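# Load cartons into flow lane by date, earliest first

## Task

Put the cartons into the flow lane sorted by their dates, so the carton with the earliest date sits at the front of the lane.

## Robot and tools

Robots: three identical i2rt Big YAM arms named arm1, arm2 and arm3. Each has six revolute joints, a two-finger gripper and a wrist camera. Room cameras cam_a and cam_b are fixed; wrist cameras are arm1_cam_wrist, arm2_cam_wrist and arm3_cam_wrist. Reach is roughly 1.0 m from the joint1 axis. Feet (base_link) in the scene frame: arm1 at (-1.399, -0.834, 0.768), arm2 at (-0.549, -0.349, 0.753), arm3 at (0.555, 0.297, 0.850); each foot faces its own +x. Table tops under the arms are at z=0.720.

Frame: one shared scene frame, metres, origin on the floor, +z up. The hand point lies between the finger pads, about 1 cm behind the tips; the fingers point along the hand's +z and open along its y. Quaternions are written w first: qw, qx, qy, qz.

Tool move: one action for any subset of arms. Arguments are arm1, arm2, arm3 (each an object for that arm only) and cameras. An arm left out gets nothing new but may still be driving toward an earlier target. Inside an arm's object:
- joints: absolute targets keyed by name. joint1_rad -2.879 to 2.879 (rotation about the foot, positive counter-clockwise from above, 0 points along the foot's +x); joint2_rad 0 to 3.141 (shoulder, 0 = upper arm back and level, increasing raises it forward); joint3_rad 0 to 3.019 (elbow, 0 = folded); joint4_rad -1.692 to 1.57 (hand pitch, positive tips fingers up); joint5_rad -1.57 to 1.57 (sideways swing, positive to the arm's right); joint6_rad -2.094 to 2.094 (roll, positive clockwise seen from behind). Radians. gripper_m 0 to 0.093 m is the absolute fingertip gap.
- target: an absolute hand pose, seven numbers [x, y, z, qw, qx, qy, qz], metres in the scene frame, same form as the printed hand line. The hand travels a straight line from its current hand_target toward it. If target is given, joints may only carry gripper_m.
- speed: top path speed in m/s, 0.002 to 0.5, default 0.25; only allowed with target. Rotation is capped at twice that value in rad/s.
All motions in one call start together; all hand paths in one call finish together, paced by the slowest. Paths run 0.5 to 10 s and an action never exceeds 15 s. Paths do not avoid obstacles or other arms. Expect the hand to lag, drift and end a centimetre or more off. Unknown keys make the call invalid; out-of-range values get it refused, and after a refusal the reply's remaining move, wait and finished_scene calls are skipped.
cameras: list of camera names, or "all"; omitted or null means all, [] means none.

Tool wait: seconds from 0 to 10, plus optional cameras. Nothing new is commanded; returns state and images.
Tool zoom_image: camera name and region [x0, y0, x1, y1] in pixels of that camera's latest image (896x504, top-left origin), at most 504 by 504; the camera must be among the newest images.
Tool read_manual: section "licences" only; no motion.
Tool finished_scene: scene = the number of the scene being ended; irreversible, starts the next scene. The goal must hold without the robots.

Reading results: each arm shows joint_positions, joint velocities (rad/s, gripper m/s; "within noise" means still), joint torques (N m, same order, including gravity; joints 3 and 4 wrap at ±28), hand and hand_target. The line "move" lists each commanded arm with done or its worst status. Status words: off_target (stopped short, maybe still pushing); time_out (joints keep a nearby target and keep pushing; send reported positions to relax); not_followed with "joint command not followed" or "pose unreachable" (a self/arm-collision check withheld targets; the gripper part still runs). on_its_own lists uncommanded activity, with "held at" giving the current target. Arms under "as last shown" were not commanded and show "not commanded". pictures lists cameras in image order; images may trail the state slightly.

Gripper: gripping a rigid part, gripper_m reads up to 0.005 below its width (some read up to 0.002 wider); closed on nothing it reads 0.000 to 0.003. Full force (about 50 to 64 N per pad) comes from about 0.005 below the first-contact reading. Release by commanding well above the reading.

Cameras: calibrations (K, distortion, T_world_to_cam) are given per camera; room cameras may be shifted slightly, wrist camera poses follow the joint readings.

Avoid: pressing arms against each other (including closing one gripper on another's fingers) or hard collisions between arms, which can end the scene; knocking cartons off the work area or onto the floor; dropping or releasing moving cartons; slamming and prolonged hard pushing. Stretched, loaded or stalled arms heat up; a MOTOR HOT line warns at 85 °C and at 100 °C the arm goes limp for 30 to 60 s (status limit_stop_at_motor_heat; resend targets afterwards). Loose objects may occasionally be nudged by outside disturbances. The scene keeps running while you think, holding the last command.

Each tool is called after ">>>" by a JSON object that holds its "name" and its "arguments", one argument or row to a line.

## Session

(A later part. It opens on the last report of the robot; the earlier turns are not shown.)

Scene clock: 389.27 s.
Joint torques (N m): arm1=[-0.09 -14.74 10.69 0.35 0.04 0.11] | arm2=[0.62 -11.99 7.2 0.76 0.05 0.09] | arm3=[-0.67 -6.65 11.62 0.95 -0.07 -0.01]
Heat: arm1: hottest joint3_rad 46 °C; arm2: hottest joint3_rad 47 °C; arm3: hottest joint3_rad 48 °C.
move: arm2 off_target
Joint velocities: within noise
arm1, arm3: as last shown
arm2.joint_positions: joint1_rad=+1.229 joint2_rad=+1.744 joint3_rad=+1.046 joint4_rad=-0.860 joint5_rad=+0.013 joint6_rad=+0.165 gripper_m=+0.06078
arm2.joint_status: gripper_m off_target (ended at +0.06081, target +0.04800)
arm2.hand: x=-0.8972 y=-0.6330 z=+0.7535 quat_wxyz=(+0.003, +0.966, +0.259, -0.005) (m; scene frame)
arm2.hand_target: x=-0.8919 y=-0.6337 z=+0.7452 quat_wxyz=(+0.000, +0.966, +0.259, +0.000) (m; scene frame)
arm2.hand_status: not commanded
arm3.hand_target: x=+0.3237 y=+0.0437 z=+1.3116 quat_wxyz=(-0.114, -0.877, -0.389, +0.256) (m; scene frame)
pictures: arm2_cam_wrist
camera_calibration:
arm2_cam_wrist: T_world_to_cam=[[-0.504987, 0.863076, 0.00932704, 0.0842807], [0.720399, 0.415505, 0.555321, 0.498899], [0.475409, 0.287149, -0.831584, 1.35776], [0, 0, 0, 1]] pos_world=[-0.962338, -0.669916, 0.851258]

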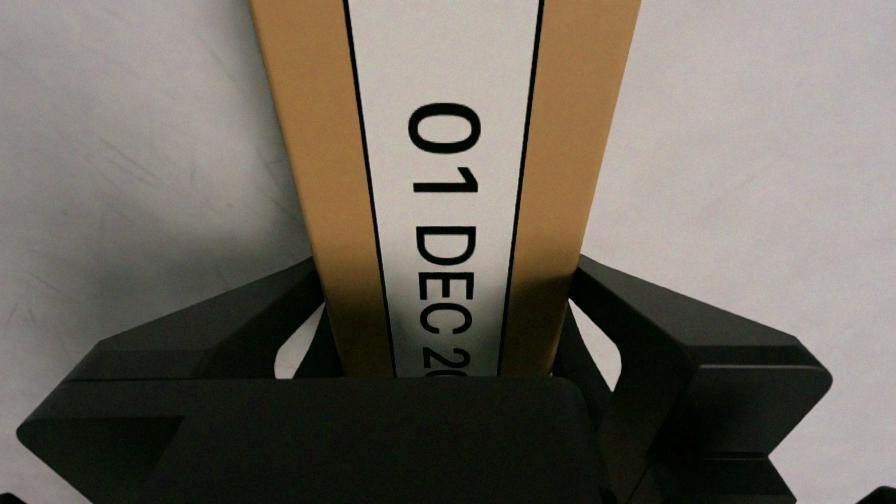

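>>> {"name": "move", "arguments": {
  "arm2": {"target": [-0.892, -0.634, 0.90, 0, 0.9659, 0.2588, 0], "speed": 0.25},
  "cameras": []
}}

>>> {"name": "move", "arguments": {
  "arm2": {"joints": {"joint1_rad": -1.740, "joint2_rad": 1.603, "joint3_rad": 1.245, "joint4_rad": -1.212, "joint5_rad": 0, "joint6_rad": 0.862}},
  "cameras": ["arm2_cam_wrist", "arm3_cam_wrist", "cam_a"]
}}

Scene clock: 399.33 s.
Joint torques (N m): arm1=[0.03 -14.8 10.69 0.36 0.05 0.11] | arm2=[0.79 -11.22 14.16 -0.4 0.02 0.08] | arm3=[-0.73 -6.77 11.64 0.96 -0.06 0]
Heat: arm1: hottest joint3_rad 46 °C; arm2: hottest joint3_rad 47 °C; arm3: hottest joint3_rad 47 °C.
move: arm2 off_target
Joint velocities: within noise
arm1, arm3: as last shown
arm2.joint_positions: joint1_rad=+1.232 joint2_rad=+1.545 joint3_rad=+1.173 joint4_rad=-1.248 joint5_rad=+0.014 joint6_rad=+0.170 gripper_m=+0.06078
arm2.joint_status: not commanded
arm2.hand: x=-0.8778 y=-0.6159 z=+0.8795 quat_wxyz=(-0.010, +0.966, +0.259, +0.023) (m; scene frame)
arm2.hand_target: x=-0.8909 y=-0.6331 z=+0.9002 quat_wxyz=(+0.000, +0.966, +0.259, +0.000) (m; scene frame)
arm2.hand_status: off_target (0.031 m and 2.8 deg from the pose sent, 0.147 m and 0.7 deg at the start)
pictures: none
No camera images: "cameras" was empty.

Scene clock: 401.83 s.
Joint torques (N m): arm1=[-0.09 -14.68 10.69 0.36 0.04 0.12] | arm2=[-0.03 -13.86 11.25 -0.21 0.02 0.08] | arm3=[-0.67 -6.71 11.64 0.96 -0.06 0]
Heat: arm1: hottest joint3_rad 46 °C; arm2: hottest joint3_rad 47 °C; arm3: hottest joint3_rad 47 °C.
move: arm2 done
Joint velocities: within noise
arm1, arm3: as last shown
arm2.joint_positions: joint1_rad=-1.742 joint2_rad=+1.615 joint3_rad=+1.219 joint4_rad=-1.203 joint5_rad=+0.001 joint6_rad=+0.853 gripper_m=+0.06083
arm2.joint_status: all done
arm2.hand: x=-0.2544 y=-0.0056 z=+0.8647 quat_wxyz=(+0.004, +0.004, -1.000, +0.017) (m; scene frame)
arm2.hand_target: x=-0.2502 y=+0.0013 z=+0.8791 quat_wxyz=(-0.005, +0.000, -1.000, +0.005) (m; scene frame)
arm2.hand_status: not commanded
pictures: arm2_cam_wrist, arm3_cam_wrist, cam_a
camera_calibration:
arm2_cam_wrist: T_world_to_cam=[[0.0122486, -0.998863, 0.0460669, -0.0442321], [-0.820348, 0.0163037, 0.571632, -0.694929], [-0.571734, -0.0447926, -0.819216, 0.685541], [0, 0, 0, 1]] pos_world=[-0.177595, -0.00214472, 0.960888]
arm3_cam_wrist: T_world_to_cam=[[-0.736055, 0.676787, -0.0134807, 0.230469], [0.674819, 0.735192, 0.0641267, -0.331622], [0.053311, 0.0381038, -0.997851, 1.41174], [0, 0, 0, 1]] pos_world=[0.318161, 0.0340347, 1.43308]

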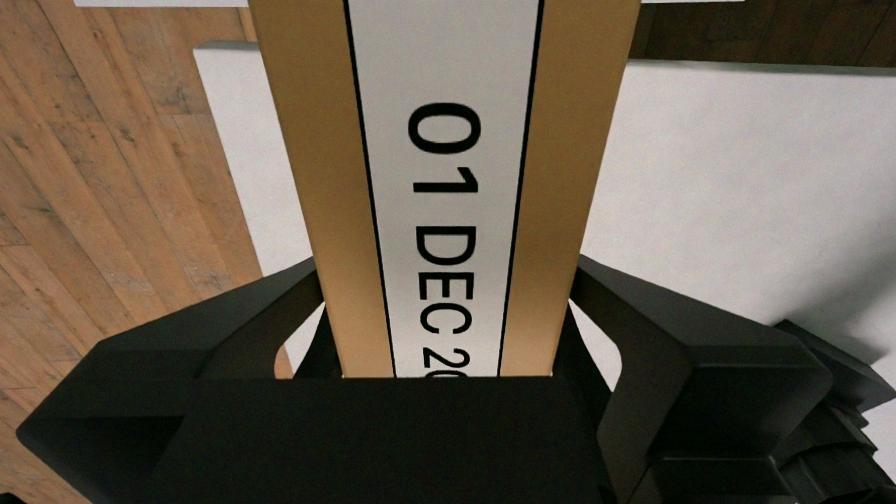

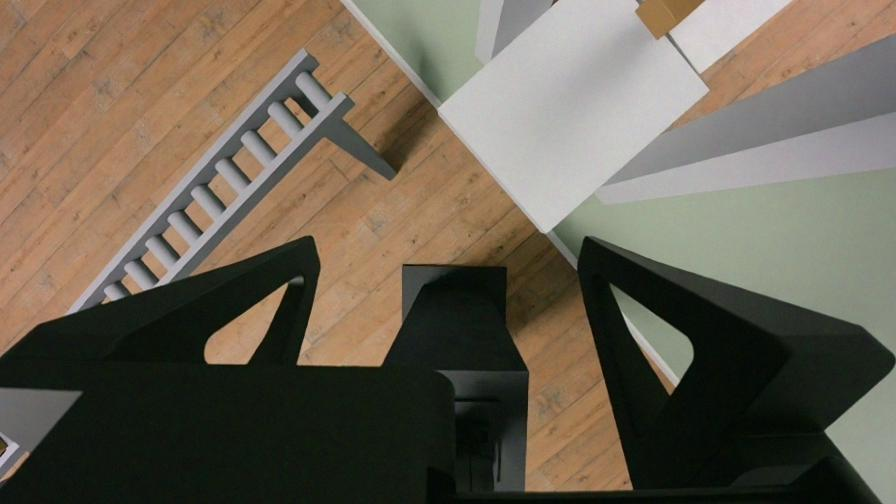

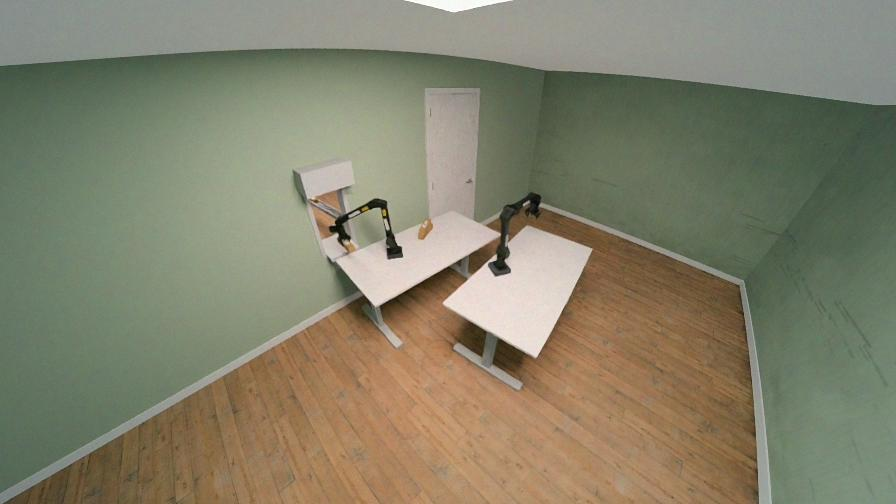

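>>> {"name": "move", "arguments": {
  "arm2": {"target": [0.02, 0.005, 0.875, 0, 0, -1, 0], "speed": 0.25},
  "cameras": ["arm2_cam_wrist", "arm3_cam_wrist"]
}}

Scene clock: 413.00 s.
Joint torques (N m): arm1=[-0.15 -14.8 10.69 0.36 0.04 0.11] | arm2=[-0.09 -20.66 15.62 -0.35 -0.06 -0.11] | arm3=[-0.73 -6.65 11.59 0.88 -0.07 -0.02]
Heat: arm1: hottest joint3_rad 46 °C; arm2: hottest joint3_rad 49 °C; arm3: hottest joint3_rad 46 °C.
move: arm2 off_target
Joint velocities: within noise
arm1, arm3: as last shown
arm2.joint_positions: joint1_rad=-2.052 joint2_rad=+2.150 joint3_rad=+1.978 joint4_rad=-1.455 joint5_rad=-0.013 joint6_rad=+0.562 gripper_m=+0.06083
arm2.joint_status: not commanded
arm2.hand: x=+0.0025 y=-0.0076 z=+0.8539 quat_wxyz=(+0.022, -0.007, -1.000, +0.015) (m; scene frame)
arm2.hand_target: x=+0.0184 y=+0.0042 z=+0.8753 quat_wxyz=(-0.001, +0.000, -1.000, +0.000) (m; scene frame)
arm2.hand_status: off_target (0.030 m and 3.2 deg from the pose sent, 0.275 m and 2.0 deg at the start)
pictures: arm2_cam_wrist, arm3_cam_wrist
camera_calibration:
arm2_cam_wrist: T_world_to_cam=[[-0.0071398, -0.999047, 0.043048, -0.0463136], [-0.798739, 0.0315982, 0.600848, -0.502805], [-0.601636, -0.0300942, -0.798204, 0.805812], [0, 0, 0, 1]] pos_world=[0.0828644, -0.00613153, 0.947305]
arm3_cam_wrist: T_world_to_cam=[[-0.736055, 0.676787, -0.0134807, 0.230469], [0.674819, 0.735192, 0.0641267, -0.331622], [0.053311, 0.0381038, -0.997851, 1.41174], [0, 0, 0, 1]] pos_world=[0.318161, 0.0340347, 1.43308]

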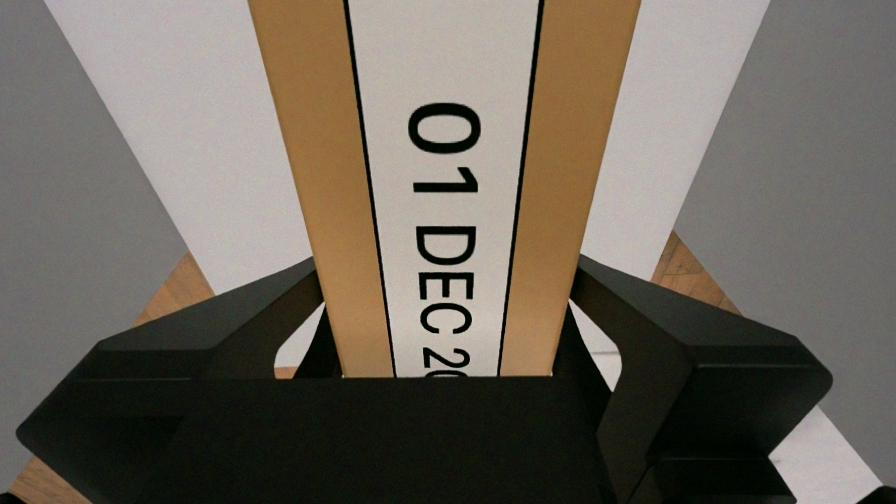

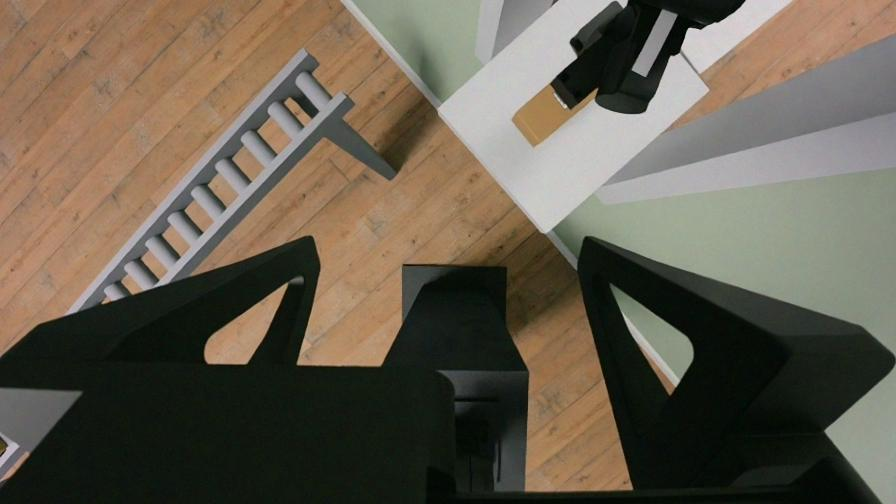

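>>> {"name": "move", "arguments": {
  "arm2": {"target": [0.02, 0.010, 0.808, 0, 0, -1, 0], "speed": 0.12},
  "cameras": ["arm2_cam_wrist"]
}}

>>> {"name": "move", "arguments": {
  "arm2": {"target": [0.02, 0.010, 0.795, 0, 0, -1, 0], "speed": 0.06},
  "cameras": ["arm2_cam_wrist", "arm3_cam_wrist"]
}}

Scene clock: 416.70 s.
Joint torques (N m): arm1=[-0.03 -14.74 10.7 0.36 0.05 0.11] | arm2=[0.38 -21.36 9.68 0.58 -0.05 -0.05] | arm3=[-0.79 -6.83 11.67 0.99 -0.05 -0.03]
Heat: arm1: hottest joint3_rad 46 °C; arm2: hottest joint3_rad 49 °C; arm3: hottest joint3_rad 46 °C.
move: arm2 done
Joint velocities: within noise
arm1, arm3: as last shown
arm2.joint_positions: joint1_rad=-2.052 joint2_rad=+2.210 joint3_rad=+1.965 joint4_rad=-1.334 joint5_rad=-0.013 joint6_rad=+0.562 gripper_m=+0.06083
arm2.joint_status: not commanded
arm2.hand: x=+0.0218 y=+0.0035 z=+0.8094 quat_wxyz=(+0.002, -0.006, -1.000, +0.002) (m; scene frame)
arm2.hand_target: x=+0.0199 y=+0.0101 z=+0.8081 quat_wxyz=(+0.000, +0.000, -1.000, +0.000) (m; scene frame)
arm2.hand_status: done (0.007 m and 0.8 deg from the pose sent, 0.052 m and 3.2 deg at the start)
pictures: arm2_cam_wrist
camera_calibration:
arm2_cam_wrist: T_world_to_cam=[[-0.00769149, -0.999811, 0.0178517, -0.0127292], [-0.822043, 0.0164868, 0.569187, -0.434906], [-0.569373, -0.010297, -0.822014, 0.800717], [0, 0, 0, 1]] pos_world=[0.0982971, 0.00268836, 0.905971]

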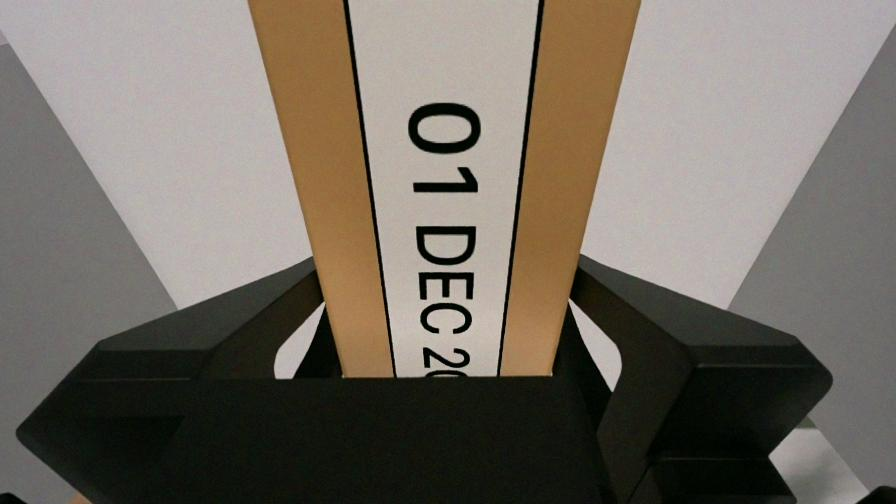

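Scene clock: 417.67 s.
Joint torques (N m): arm1=[-0.09 -14.74 10.71 0.35 0.05 0.11] | arm2=[0.44 -21.19 9.37 0.64 -0.05 -0.05] | arm3=[-0.67 -6.83 11.63 0.99 -0.07 -0.01]
Heat: arm1: hottest joint3_rad 46 °C; arm2: hottest joint3_rad 49 °C; arm3: hottest joint3_rad 46 °C.
move: arm2 done
Joint velocities: within noise
arm1.joint_positions: joint1_rad=+0.509 joint2_rad=+1.416 joint3_rad=+1.485 joint4_rad=-1.290 joint5_rad=+0.001 joint6_rad=-0.007 gripper_m=+0.09297
arm1.joint_status: not commanded
arm1.hand: x=-1.3859 y=-1.3311 z=+1.0755 quat_wxyz=(-0.123, -0.684, -0.709, +0.119) (m; scene frame)
arm1.hand_target: x=-1.3905 y=-1.3291 z=+1.0890 quat_wxyz=(-0.130, -0.689, -0.702, +0.126) (m; scene frame)
arm1.hand_status: not commanded
arm2.joint_positions: joint1_rad=-2.052 joint2_rad=+2.214 joint3_rad=+1.951 joint4_rad=-1.307 joint5_rad=-0.013 joint6_rad=+0.562 gripper_m=+0.06083
arm2.joint_status: not commanded
arm2.hand: x=+0.0232 y=+0.0043 z=+0.8021 quat_wxyz=(-0.002, -0.006, -1.000, +0.000) (m; scene frame)
arm2.hand_target: x=+0.0198 y=+0.0100 z=+0.7951 quat_wxyz=(+0.000, +0.000, -1.000, +0.000) (m; scene frame)
arm2.hand_status: done (0.010 m and 0.7 deg from the pose sent, 0.016 m and 0.8 deg at the start)
arm3.joint_positions: joint1_rad=+0.011 joint2_rad=+0.998 joint3_rad=+1.494 joint4_rad=-1.491 joint5_rad=+0.003 joint6_rad=+0.007 gripper_m=+0.09399
arm3.joint_status: not commanded
arm3.hand: x=+0.3253 y=+0.0406 z=+1.3105 quat_wxyz=(-0.117, -0.876, -0.390, +0.258) (m; scene frame)
arm3.hand_target: x=+0.3237 y=+0.0437 z=+1.3116 quat_wxyz=(-0.114, -0.877, -0.389, +0.256) (m; scene frame)
arm3.hand_status: not commanded
pictures: arm2_cam_wrist, arm3_cam_wrist
camera_calibration:
arm2_cam_wrist: T_world_to_cam=[[-0.00764631, -0.999888, 0.0128719, -0.00782622], [-0.826632, 0.0135637, 0.562579, -0.424108], [-0.56269, -0.00633871, -0.826644, 0.799099], [0, 0, 0, 1]] pos_world=[0.0990039, 0.00299237, 0.899264]
arm3_cam_wrist: T_world_to_cam=[[-0.736055, 0.676787, -0.0134807, 0.230469], [0.674819, 0.735192, 0.0641267, -0.331622], [0.053311, 0.0381038, -0.997851, 1.41174], [0, 0, 0, 1]] pos_world=[0.318161, 0.0340347, 1.43308]

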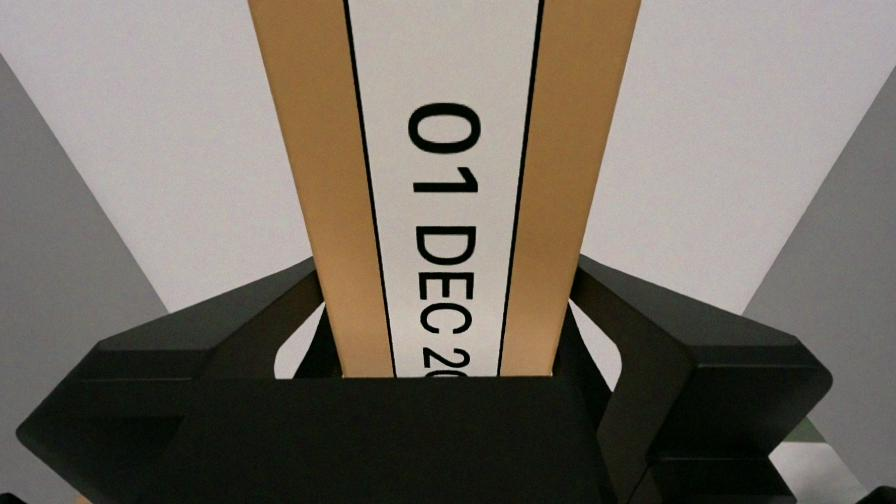

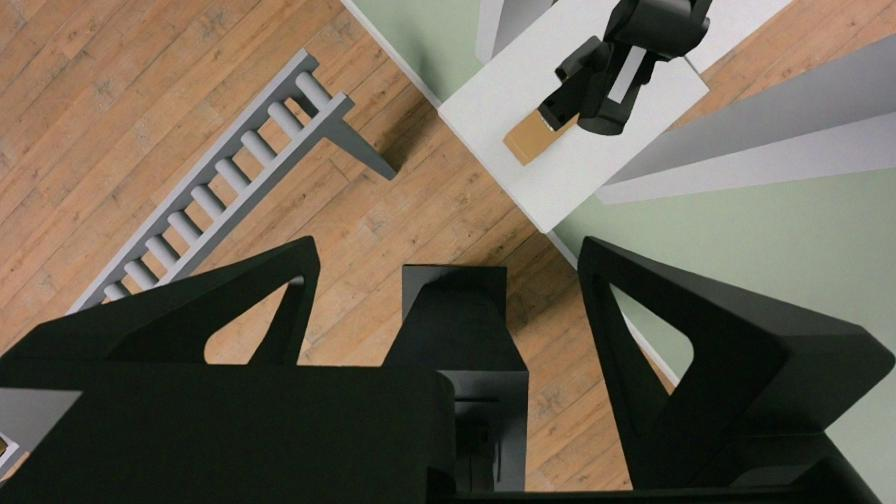

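>>> {"name": "move", "arguments": {
  "arm2": {"target": [0.02, 0.010, 0.778, 0, 0, -1, 0], "speed": 0.06},
  "cameras": ["arm2_cam_wrist"]
}}

>>> {"name": "move", "arguments": {
  "arm2": {"target": [0.02, 0.010, 0.768, 0, 0, -1, 0], "speed": 0.06},
  "cameras": ["arm2_cam_wrist"]
}}

Scene clock: 420.93 s.
Joint torques (N m): arm1=[-0.03 -14.8 10.7 0.34 0.05 0.11] | arm2=[0.5 -22.53 9.4 0.66 -0.06 -0.04] | arm3=[-0.67 -6.59 11.59 0.96 -0.07 -0.02]
Heat: arm1: hottest joint3_rad 46 °C; arm2: hottest joint3_rad 49 °C; arm3: hottest joint3_rad 46 °C.
move: arm2 done
Joint velocities: within noise
arm1, arm3: as last shown
arm2.joint_positions: joint1_rad=-2.052 joint2_rad=+2.232 joint3_rad=+1.930 joint4_rad=-1.272 joint5_rad=-0.013 joint6_rad=+0.562 gripper_m=+0.06083
arm2.joint_status: not commanded
arm2.hand: x=+0.0230 y=+0.0038 z=+0.7826 quat_wxyz=(+0.000, -0.006, -1.000, +0.001) (m; scene frame)
arm2.hand_target: x=+0.0200 y=+0.0101 z=+0.7781 quat_wxyz=(+0.000, +0.000, -1.000, +0.000) (m; scene frame)
arm2.hand_status: done (0.008 m and 0.7 deg from the pose sent, 0.025 m and 0.7 deg at the start)
pictures: arm2_cam_wrist
camera_calibration:
arm2_cam_wrist: T_world_to_cam=[[-0.00765093, -0.99986, 0.0148959, -0.00965189], [-0.824814, 0.014732, 0.565212, -0.415384], [-0.565352, -0.00796196, -0.824812, 0.781443], [0, 0, 0, 1]] pos_world=[0.0991012, 0.00269073, 0.879467]

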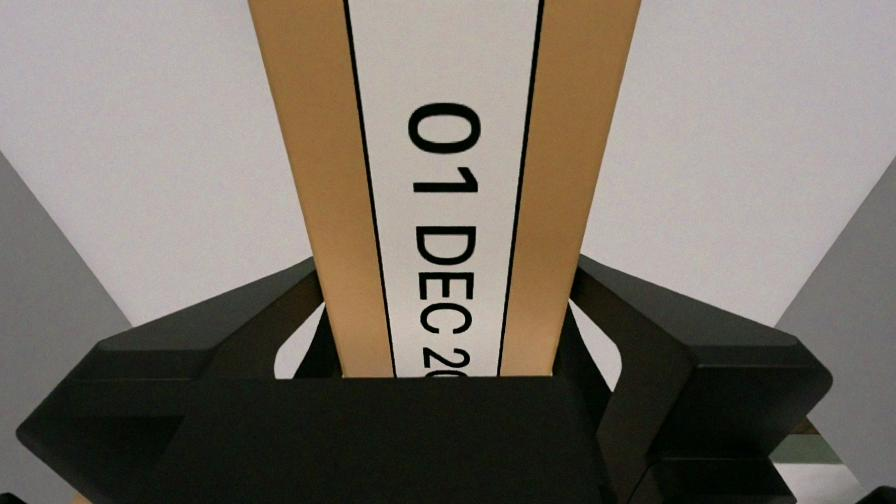

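Scene clock: 421.90 s.
Joint torques (N m): arm1=[-0.15 -14.74 10.69 0.35 0.04 0.11] | arm2=[0.44 -21.19 8.87 0.84 -0.05 -0.04] | arm3=[-0.73 -6.71 11.59 0.94 -0.06 -0.02]
Heat: arm1: hottest joint3_rad 46 °C; arm2: hottest joint3_rad 49 °C; arm3: hottest joint3_rad 46 °C.
move: arm2 off_target
Joint velocities: within noise
arm1, arm3: as last shown
arm2.joint_positions: joint1_rad=-2.052 joint2_rad=+2.233 joint3_rad=+1.923 joint4_rad=-1.251 joint5_rad=-0.013 joint6_rad=+0.562 gripper_m=+0.06083
arm2.joint_status: not commanded
arm2.hand: x=+0.0252 y=+0.0051 z=+0.7798 quat_wxyz=(-0.006, -0.006, -1.000, -0.002) (m; scene frame)
arm2.hand_target: x=+0.0198 y=+0.0099 z=+0.7681 quat_wxyz=(+0.000, +0.000, -1.000, +0.000) (m; scene frame)
arm2.hand_status: off_target (0.014 m and 1.0 deg from the pose sent, 0.016 m and 0.7 deg at the start)
pictures: arm2_cam_wrist
camera_calibration:
arm2_cam_wrist: T_world_to_cam=[[-0.00760217, -0.999939, 0.00795436, -0.00282162], [-0.831019, 0.0107419, 0.556141, -0.40475], [-0.556193, -0.00238235, -0.83105, 0.784956], [0, 0, 0, 1]] pos_world=[0.100211, 0.00339639, 0.877458]

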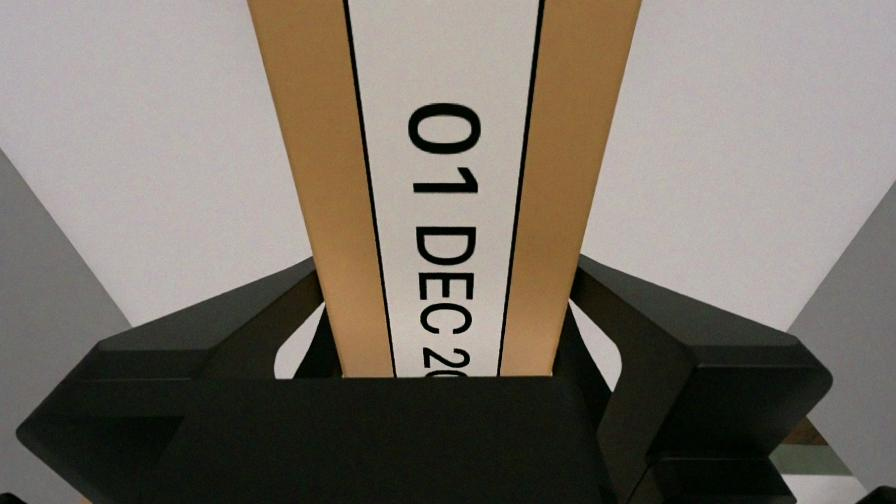

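>>> {"name": "move", "arguments": {
  "arm2": {"target": [0.02, 0.010, 0.760, 0, 0, -1, 0], "speed": 0.06},
  "cameras": ["arm2_cam_wrist"]
}}

Scene clock: 424.40 s.
Joint torques (N m): arm1=[-0.09 -14.74 10.7 0.35 0.05 0.11] | arm2=[0.5 -20.54 8.53 0.87 -0.05 -0.04] | arm3=[-0.62 -6.77 11.67 0.96 -0.06 -0.02]
Heat: arm1: hottest joint3_rad 46 °C; arm2: hottest joint3_rad 48 °C; arm3: hottest joint3_rad 46 °C.
move: arm2 off_target
Joint velocities: within noise
arm1, arm3: as last shown
arm2.joint_positions: joint1_rad=-2.052 joint2_rad=+2.233 joint3_rad=+1.921 joint4_rad=-1.239 joint5_rad=-0.013 joint6_rad=+0.562 gripper_m=+0.06083
arm2.joint_status: not commanded
arm2.hand: x=+0.0269 y=+0.0061 z=+0.7783 quat_wxyz=(-0.009, -0.006, -1.000, -0.005) (m; scene frame)
arm2.hand_target: x=+0.0196 y=+0.0098 z=+0.7602 quat_wxyz=(+0.000, +0.000, -1.000, +0.000) (m; scene frame)
arm2.hand_status: off_target (0.020 m and 1.4 deg from the pose sent, 0.021 m and 1.0 deg at the start)
pictures: arm2_cam_wrist
camera_calibration:
arm2_cam_wrist: T_world_to_cam=[[-0.00753226, -0.999966, 0.00331981, 0.00175172], [-0.835129, 0.00811656, 0.549994, -0.397685], [-0.550003, 0.00137023, -0.835162, 0.787672], [0, 0, 0, 1]] pos_world=[0.101117, 0.0039002, 0.876552]

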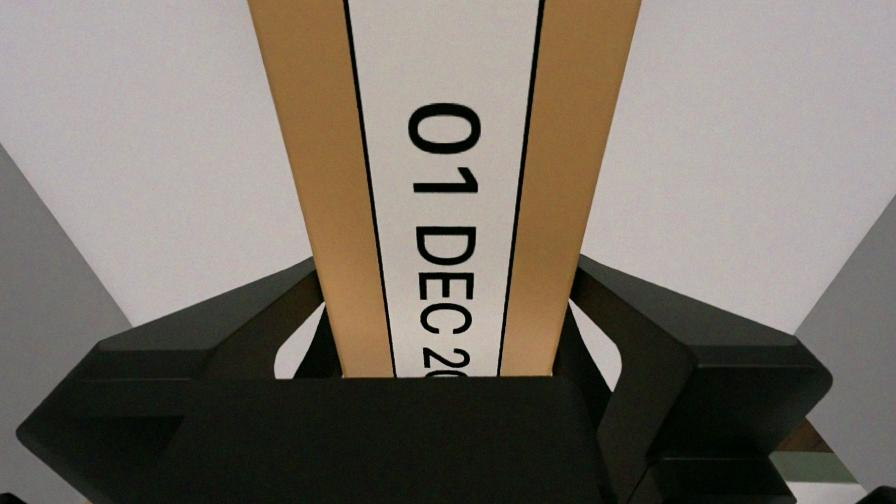

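>>> {"name": "move", "arguments": {
  "arm2": {"target": [0.02, 0.010, 0.780, 0, 0, -1, 0], "speed": 0.06, "joints": {"gripper_m": 0.093}},
  "cameras": ["arm2_cam_wrist"]
}}

>>> {"name": "move", "arguments": {
  "arm2": {"target": [0.02, 0.010, 0.88, 0, 0, -1, 0], "speed": 0.2},
  "cameras": ["arm2_cam_wrist", "arm3_cam_wrist"]
}}

Scene clock: 429.23 s.
Joint torques (N m): arm1=[-0.09 -14.74 10.69 0.35 0.05 0.11] | arm2=[0.44 -22.07 10.22 -0.1 -0.05 -0.04] | arm3=[-0.56 -6.65 11.56 0.92 -0.06 -0.02]
Heat: arm1: hottest joint3_rad 46 °C; arm2: hottest joint3_rad 49 °C; arm3: hottest joint3_rad 46 °C.
move: arm2 done
Joint velocities: within noise
arm1, arm3: as last shown
arm2.joint_positions: joint1_rad=-2.052 joint2_rad=+2.233 joint3_rad=+1.921 joint4_rad=-1.258 joint5_rad=-0.013 joint6_rad=+0.562 gripper_m=+0.09294
arm2.joint_status: all done
arm2.hand: x=+0.0230 y=+0.0037 z=+0.7783 quat_wxyz=(-0.001, -0.006, -1.000, +0.000) (m; scene frame)
arm2.hand_target: x=+0.0199 y=+0.0100 z=+0.7799 quat_wxyz=(+0.000, +0.000, -1.000, +0.000) (m; scene frame)
arm2.hand_status: done (0.007 m and 0.7 deg from the pose sent, 0.008 m and 1.4 deg at the start)
pictures: arm2_cam_wrist
camera_calibration:
arm2_cam_wrist: T_world_to_cam=[[-0.00762773, -0.999883, 0.0132374, -0.00834213], [-0.826272, 0.0137582, 0.563103, -0.411316], [-0.563219, -0.0066425, -0.826281, 0.778962], [0, 0, 0, 1]] pos_world=[0.0988034, 0.00249207, 0.875365]

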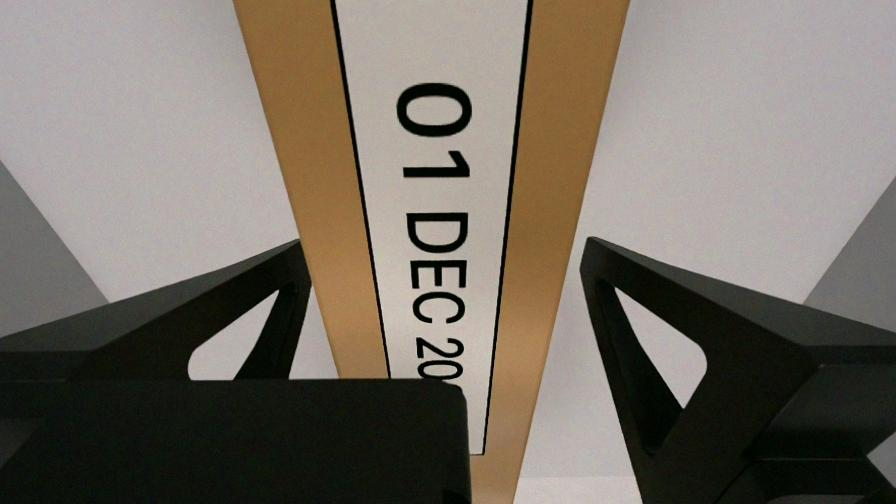

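Scene clock: 430.60 s.
Joint torques (N m): arm1=[0.03 -14.86 10.7 0.35 0.04 0.11] | arm2=[0.32 -20.01 13.89 -0.12 -0.05 -0.06] | arm3=[-0.73 -6.53 11.6 0.94 -0.07 -0.03]
Heat: arm1: hottest joint3_rad 46 °C; arm2: hottest joint3_rad 49 °C; arm3: hottest joint3_rad 46 °C.
move: arm2 off_target
Joint velocities: within noise
arm1, arm3: as last shown
arm2.joint_positions: joint1_rad=-2.052 joint2_rad=+2.148 joint3_rad=+2.032 joint4_rad=-1.476 joint5_rad=-0.013 joint6_rad=+0.562 gripper_m=+0.09294
arm2.joint_status: not commanded
arm2.hand: x=+0.0116 y=-0.0015 z=+0.8751 quat_wxyz=(+0.008, -0.006, -1.000, +0.006) (m; scene frame)
arm2.hand_target: x=+0.0193 y=+0.0098 z=+0.8799 quat_wxyz=(+0.000, +0.000, -1.000, +0.000) (m; scene frame)
arm2.hand_status: off_target (0.015 m and 1.3 deg from the pose sent, 0.102 m and 0.7 deg at the start)
pictures: arm2_cam_wrist, arm3_cam_wrist
camera_calibration:
arm2_cam_wrist: T_world_to_cam=[[-0.00758091, -0.999666, 0.0247141, -0.0250324], [-0.815693, 0.0204783, 0.578123, -0.488445], [-0.578436, -0.0157764, -0.815575, 0.843307], [0, 0, 0, 1]] pos_world=[0.0891879, -0.00171716, 0.97078]
arm3_cam_wrist: T_world_to_cam=[[-0.736055, 0.676787, -0.0134807, 0.230469], [0.674819, 0.735192, 0.0641267, -0.331622], [0.053311, 0.0381038, -0.997851, 1.41174], [0, 0, 0, 1]] pos_world=[0.318161, 0.0340347, 1.43308]

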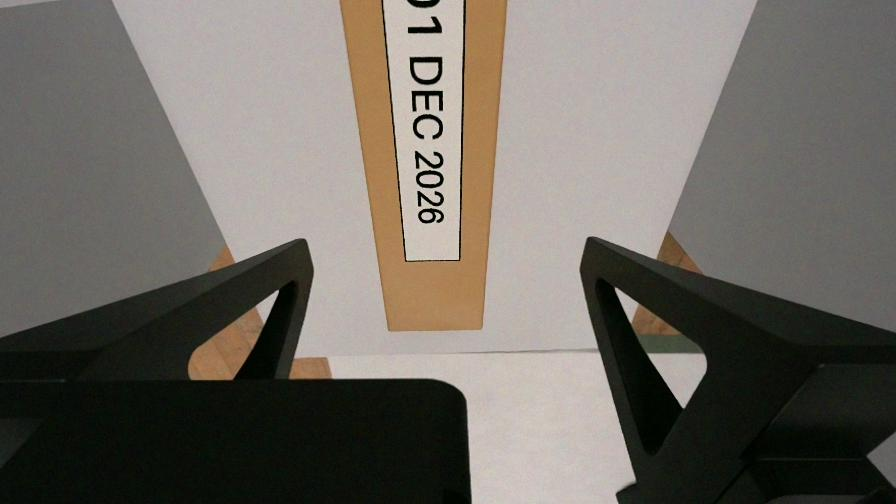

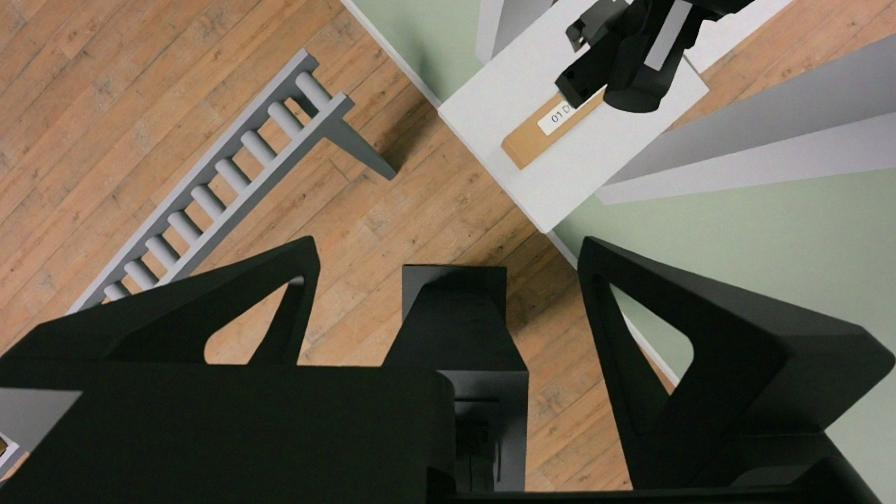

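>>> {"name": "zoom_image", "arguments": {
  "camera": "arm3_cam_wrist",
  "region": [60, 30, 400, 320]
}}

>>> {"name": "zoom_image", "arguments": {
  "camera": "arm3_cam_wrist",
  "region": [220, 30, 400, 190]
}}

Scaled by 1.482 from the camera's 896x504 image, which has a finer 1280x720 frame.

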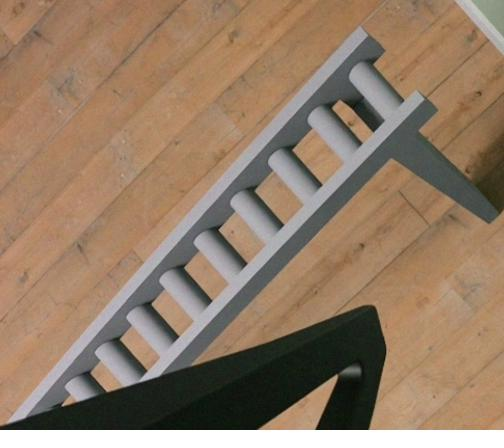

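Scaled by 2.800 from the camera's 896x504 image, which has a finer 1280x720 frame.

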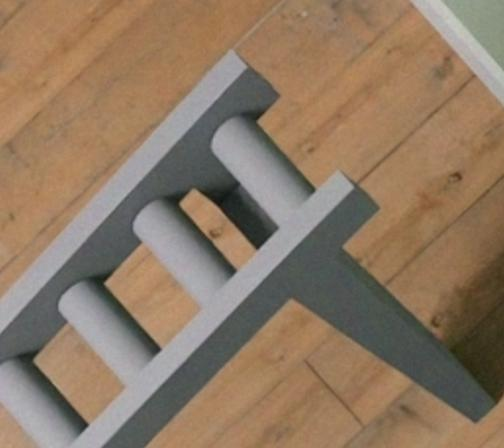

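>>> {"name": "move", "arguments": {
  "arm2": {"target": [-0.25, 0.010, 0.90, 0, 0, -1, 0], "speed": 0.35},
  "cameras": []
}}

>>> {"name": "move", "arguments": {
  "arm2": {"joints": {"joint1_rad": 2.259, "joint2_rad": 1.62, "joint3_rad": 1.341, "joint4_rad": -1.28, "joint5_rad": 0, "joint6_rad": -0.429}},
  "arm3": {"joints": {"joint1_rad": -0.345, "joint2_rad": 2.04, "joint3_rad": 1.61, "joint4_rad": -1.14, "joint5_rad": 0, "joint6_rad": 0.49}},
  "cameras": ["arm2_cam_wrist", "arm3_cam_wrist"]
}}

Scene clock: 460.57 s.
Joint torques (N m): arm1=[-0.03 -14.8 10.69 0.35 0.05 0.11] | arm2=[0.09 -13.1 8.5 0.65 0.12 0.09] | arm3=[-0.62 -6.89 11.6 0.92 -0.07 -0.01]
Heat: arm1: hottest joint3_rad 46 °C; arm2: hottest joint3_rad 55 °C; arm3: hottest joint3_rad 45 °C.
move: arm2 done
Joint velocities: within noise
arm1, arm3: as last shown
arm2.joint_positions: joint1_rad=-1.738 joint2_rad=+1.601 joint3_rad=+1.316 joint4_rad=-1.278 joint5_rad=-0.017 joint6_rad=+0.857 gripper_m=+0.09294
arm2.joint_status: not commanded
arm2.hand: x=-0.2469 y=+0.0112 z=+0.9054 quat_wxyz=(-0.001, +0.004, -1.000, -0.003) (m; scene frame)
arm2.hand_target: x=-0.2499 y=+0.0099 z=+0.9001 quat_wxyz=(+0.000, +0.000, -1.000, +0.000) (m; scene frame)
arm2.hand_status: done (0.006 m and 0.5 deg from the pose sent, 0.263 m and 1.3 deg at the start)
pictures: none
No camera images: "cameras" was empty.

Scene clock: 463.83 s.
Joint torques (N m): arm1=[-0.03 -14.74 10.7 0.35 0.05 0.11] | arm2=[0.03 -13.63 10.88 -0.08 -0.04 -0.11] | arm3=[-9.52 18.9 7.57 4.49 -1.22 -1.95]
Heat: arm1: hottest joint3_rad 46 °C; arm2: hottest joint3_rad 55 °C; arm3: hottest joint3_rad 45 °C.
move: arm2 done; arm3 time_out
Joint velocities: within noise
arm1: as last shown
arm2.joint_positions: joint1_rad=+2.259 joint2_rad=+1.624 joint3_rad=+1.326 joint4_rad=-1.272 joint5_rad=-0.001 joint6_rad=-0.420 gripper_m=+0.09305
arm2.joint_status: all done
arm2.hand: x=-0.4799 y=-0.8172 z=+0.9061 quat_wxyz=(+0.007, +0.480, +0.877, -0.003) (m; scene frame)
arm2.hand_target: x=-0.4795 y=-0.8203 z=+0.9135 quat_wxyz=(+0.010, +0.476, +0.879, -0.007) (m; scene frame)
arm2.hand_status: not commanded
arm3.joint_positions: joint1_rad=-0.230 joint2_rad=+1.421 joint3_rad=+1.658 joint4_rad=-1.227 joint5_rad=+0.036 joint6_rad=+0.677 gripper_m=+0.09399
arm3.joint_status: joint1_rad time_out (moved -0.241 of -0.356); joint2_rad time_out (moved +0.423 of +1.042); joint4_rad time_out (moved +0.264 of +0.351); joint5_rad time_out (moved +0.033 of -0.003); joint6_rad time_out (moved +0.670 of +0.483); the others done
arm3.on_its_own: joint1_rad reads -0.230 and still pushes toward -0.345 since a time_out; joint2_rad reads +1.421 and still pushes toward +1.802 since a time_out (your +2.040 is given up); joint4_rad reads -1.227 and still pushes toward -1.140 since a time_out; joint5_rad reads +0.036 and still pushes toward +0.000 since a time_out; joint6_rad reads +0.677 and still pushes toward +0.490 since a time_out
arm3.hand: x=+0.1073 y=-0.0040 z=+1.2483 quat_wxyz=(-0.157, -0.957, +0.039, +0.239) (m; scene frame)
arm3.hand_target: x=+0.0181 y=+0.0111 z=+1.0205 quat_wxyz=(-0.056, -0.993, -0.001, +0.104) (m; scene frame)
arm3.hand_status: not commanded
pictures: arm2_cam_wrist, arm3_cam_wrist
camera_calibration:
arm2_cam_wrist: T_world_to_cam=[[-0.840162, -0.542227, 0.0108479, -0.858085], [-0.447005, 0.703669, 0.552301, -0.131874], [-0.307106, 0.459174, -0.833574, 1.1061], [0, 0, 0, 1]] pos_world=[-0.44019, -0.880372, 1.00416]
arm3_cam_wrist: T_world_to_cam=[[0.0126487, 0.944133, -0.329322, 0.414359], [0.988773, 0.0372306, 0.144714, -0.284826], [0.14889, -0.327455, -0.933062, 1.2705], [0, 0, 0, 1]] pos_world=[0.0872232, 0.035425, 1.36313]

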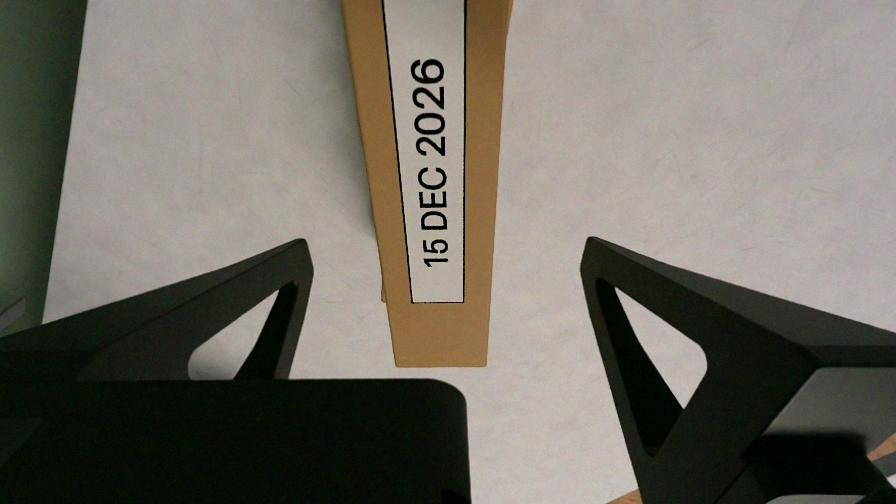

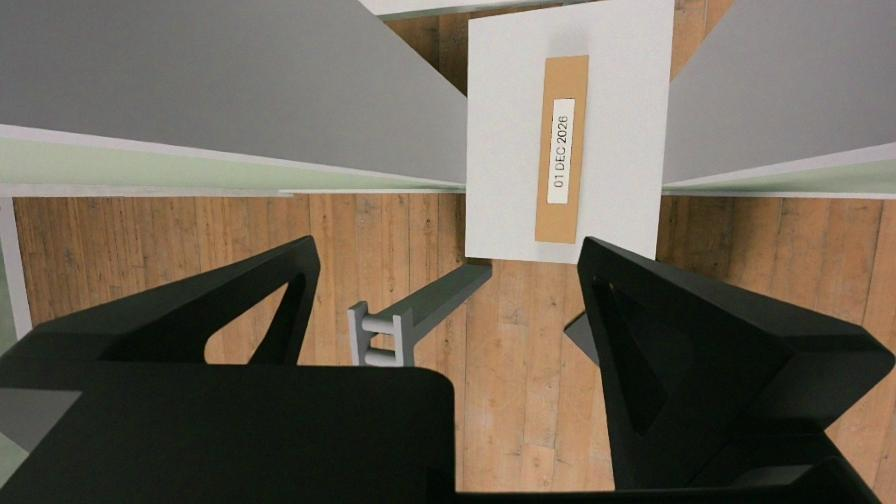

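>>> {"name": "move", "arguments": {
  "arm3": {"joints": {"joint1_rad": 0.011, "joint2_rad": 0.998, "joint3_rad": 1.494, "joint4_rad": -1.491, "joint5_rad": 0, "joint6_rad": 0}},
  "cameras": ["arm3_cam_wrist", "cam_a", "cam_b"]
}}

Scene clock: 511.00 s.
Joint torques (N m): arm1=[-0.03 -14.74 10.69 0.34 0.05 0.11] | arm2=[-0.03 -13.63 10.89 -0.05 -0.04 -0.11] | arm3=[-0.5 -7.65 11.74 1.02 0.07 -0.04]
Heat: arm1: hottest joint3_rad 46 °C; arm2: hottest joint3_rad 54 °C; arm3: hottest joint3_rad 42 °C.
move: arm3 done
Joint velocities: within noise
arm1.joint_positions: joint1_rad=+0.509 joint2_rad=+1.416 joint3_rad=+1.485 joint4_rad=-1.290 joint5_rad=+0.001 joint6_rad=-0.007 gripper_m=+0.09297
arm1.joint_status: not commanded
arm1.hand: x=-1.3859 y=-1.3311 z=+1.0755 quat_wxyz=(-0.123, -0.684, -0.709, +0.119) (m; scene frame)
arm1.hand_target: x=-1.3905 y=-1.3291 z=+1.0890 quat_wxyz=(-0.130, -0.689, -0.702, +0.126) (m; scene frame)
arm1.hand_status: not commanded
arm2: as last shown
arm2.hand_target: x=-0.4795 y=-0.8204 z=+0.9135 quat_wxyz=(+0.010, +0.476, +0.879, -0.007) (m; scene frame)
arm3.joint_positions: joint1_rad=+0.019 joint2_rad=+1.005 joint3_rad=+1.487 joint4_rad=-1.484 joint5_rad=-0.001 joint6_rad=+0.008 gripper_m=+0.09400
arm3.joint_status: all done
arm3.hand: x=+0.3259 y=+0.0357 z=+1.3064 quat_wxyz=(-0.118, -0.875, -0.395, +0.254) (m; scene frame)
arm3.hand_target: x=+0.3259 y=+0.0402 z=+1.3107 quat_wxyz=(-0.117, -0.874, -0.394, +0.258) (m; scene frame)
arm3.hand_status: not commanded
pictures: arm3_cam_wrist, cam_a, cam_b
camera_calibration:
arm3_cam_wrist: T_world_to_cam=[[-0.742811, 0.669287, -0.0169477, 0.241159], [0.666863, 0.741891, 0.0699438, -0.3333], [0.0593858, 0.0406533, -0.997407, 1.40523], [0, 0, 0, 1]] pos_world=[0.31795, 0.0287406, 1.42898]

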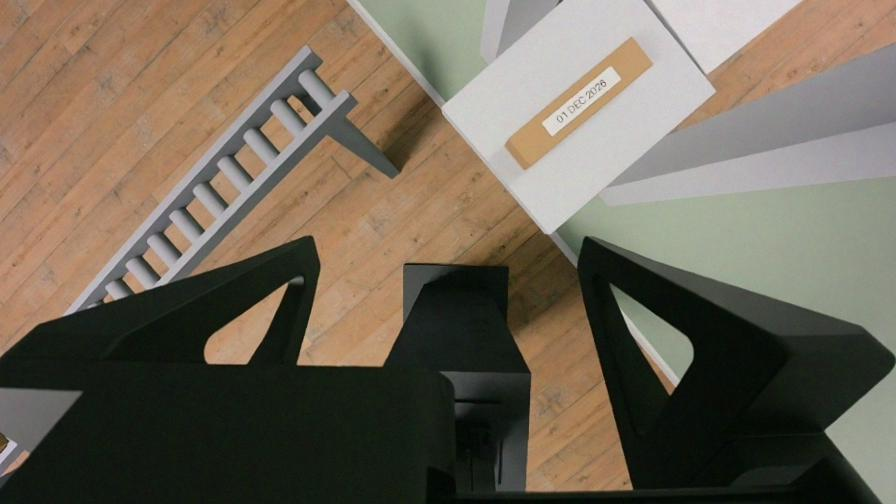

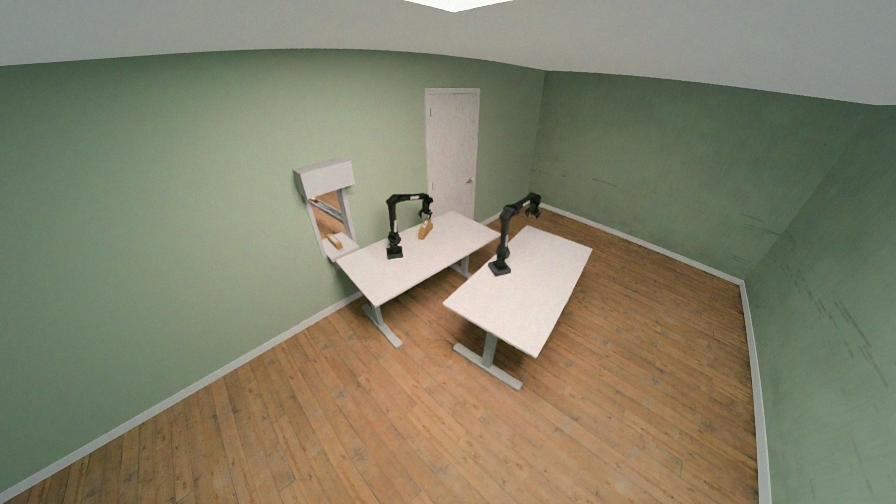

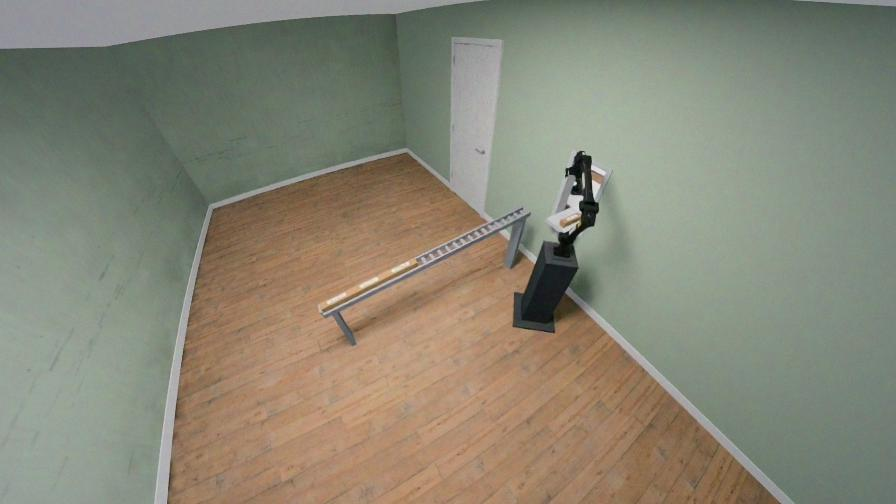

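>>> {"name": "move", "arguments": {
  "arm3": {"joints": {"joint1_rad": -0.218, "joint2_rad": 1.418, "joint3_rad": 0.959, "joint4_rad": -1.112, "joint5_rad": 0, "joint6_rad": 0.618, "gripper_m": 0.093}},
  "cameras": ["arm3_cam_wrist"]
}}

>>> {"name": "move", "arguments": {
  "arm3": {"target": [0.022, 0.015, 0.875, 0, 1, 0, 0], "speed": 0.25},
  "cameras": ["arm3_cam_wrist"]
}}

Scene clock: 521.77 s.
Joint torques (N m): arm1=[-0.09 -14.8 10.69 0.35 0.05 0.11] | arm2=[-0.03 -13.68 10.88 -0.06 -0.04 -0.11] | arm3=[-0.21 -13.98 10.43 0.65 0.09 0.13]
Heat: arm1: hottest joint3_rad 46 °C; arm2: hottest joint3_rad 54 °C; arm3: hottest joint3_rad 42 °C.
move: arm3 done
Joint velocities: within noise
arm1, arm2: as last shown
arm3.joint_positions: joint1_rad=-0.213 joint2_rad=+1.422 joint3_rad=+0.951 joint4_rad=-1.121 joint5_rad=+0.000 joint6_rad=+0.609 gripper_m=+0.09309
arm3.joint_status: all done
arm3.hand: x=+0.2552 y=+0.0831 z=+0.9456 quat_wxyz=(+0.006, -1.000, -0.007, -0.010) (m; scene frame)
arm3.hand_target: x=+0.2495 y=+0.0812 z=+0.9495 quat_wxyz=(+0.000, -1.000, +0.000, -0.001) (m; scene frame)
arm3.hand_status: not commanded
pictures: arm3_cam_wrist
camera_calibration:
arm3_cam_wrist: T_world_to_cam=[[0.00230941, 0.999952, 0.00949645, -0.0917369], [0.791713, -0.00762962, 0.610846, -0.777179], [0.610889, 0.00610777, -0.791693, 0.715246], [0, 0, 0, 1]] pos_world=[0.178578, 0.0814343, 1.04186]

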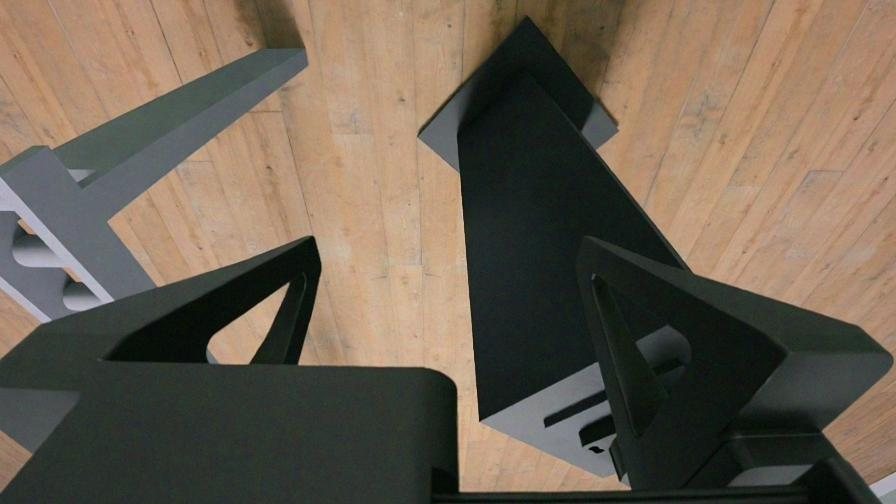

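Scene clock: 523.77 s.
Joint torques (N m): arm1=[-0.03 -14.74 10.7 0.34 0.05 0.11] | arm2=[-0.09 -13.68 10.89 -0.05 -0.04 -0.11] | arm3=[-0.38 -22.53 13.89 0.03 0.12 -0.02]
Heat: arm1: hottest joint3_rad 46 °C; arm2: hottest joint3_rad 54 °C; arm3: hottest joint3_rad 43 °C.
move: arm3 off_target
Joint velocities: within noise
arm1, arm2: as last shown
arm3.joint_positions: joint1_rad=-0.340 joint2_rad=+2.021 joint3_rad=+1.563 joint4_rad=-1.117 joint5_rad=+0.000 joint6_rad=+0.497 gripper_m=+0.09309
arm3.joint_status: not commanded
arm3.hand: x=+0.0363 y=+0.0174 z=+0.8759 quat_wxyz=(+0.001, -1.000, +0.000, -0.003) (m; scene frame)
arm3.hand_target: x=+0.0224 y=+0.0152 z=+0.8752 quat_wxyz=(+0.000, -1.000, +0.000, +0.001) (m; scene frame)
arm3.hand_status: off_target (0.015 m and 0.4 deg from the pose sent, 0.253 m and 1.5 deg at the start)
pictures: arm3_cam_wrist
camera_calibration:
arm3_cam_wrist: T_world_to_cam=[[0.0164549, 0.999865, 0.000163555, -0.0172289], [0.799205, -0.0132509, 0.600913, -0.55322], [0.600834, -0.00975724, -0.799314, 0.801435], [0, 0, 0, 1]] pos_world=[-0.0391099, 0.0177157, 0.973038]

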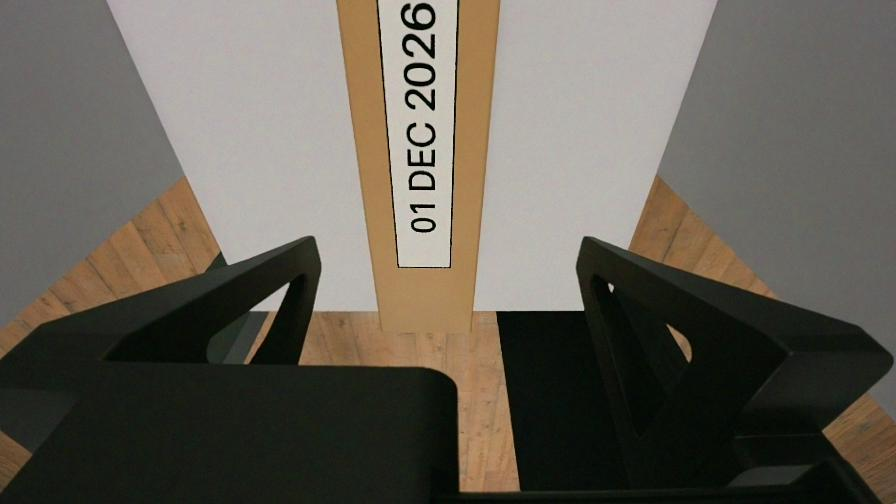

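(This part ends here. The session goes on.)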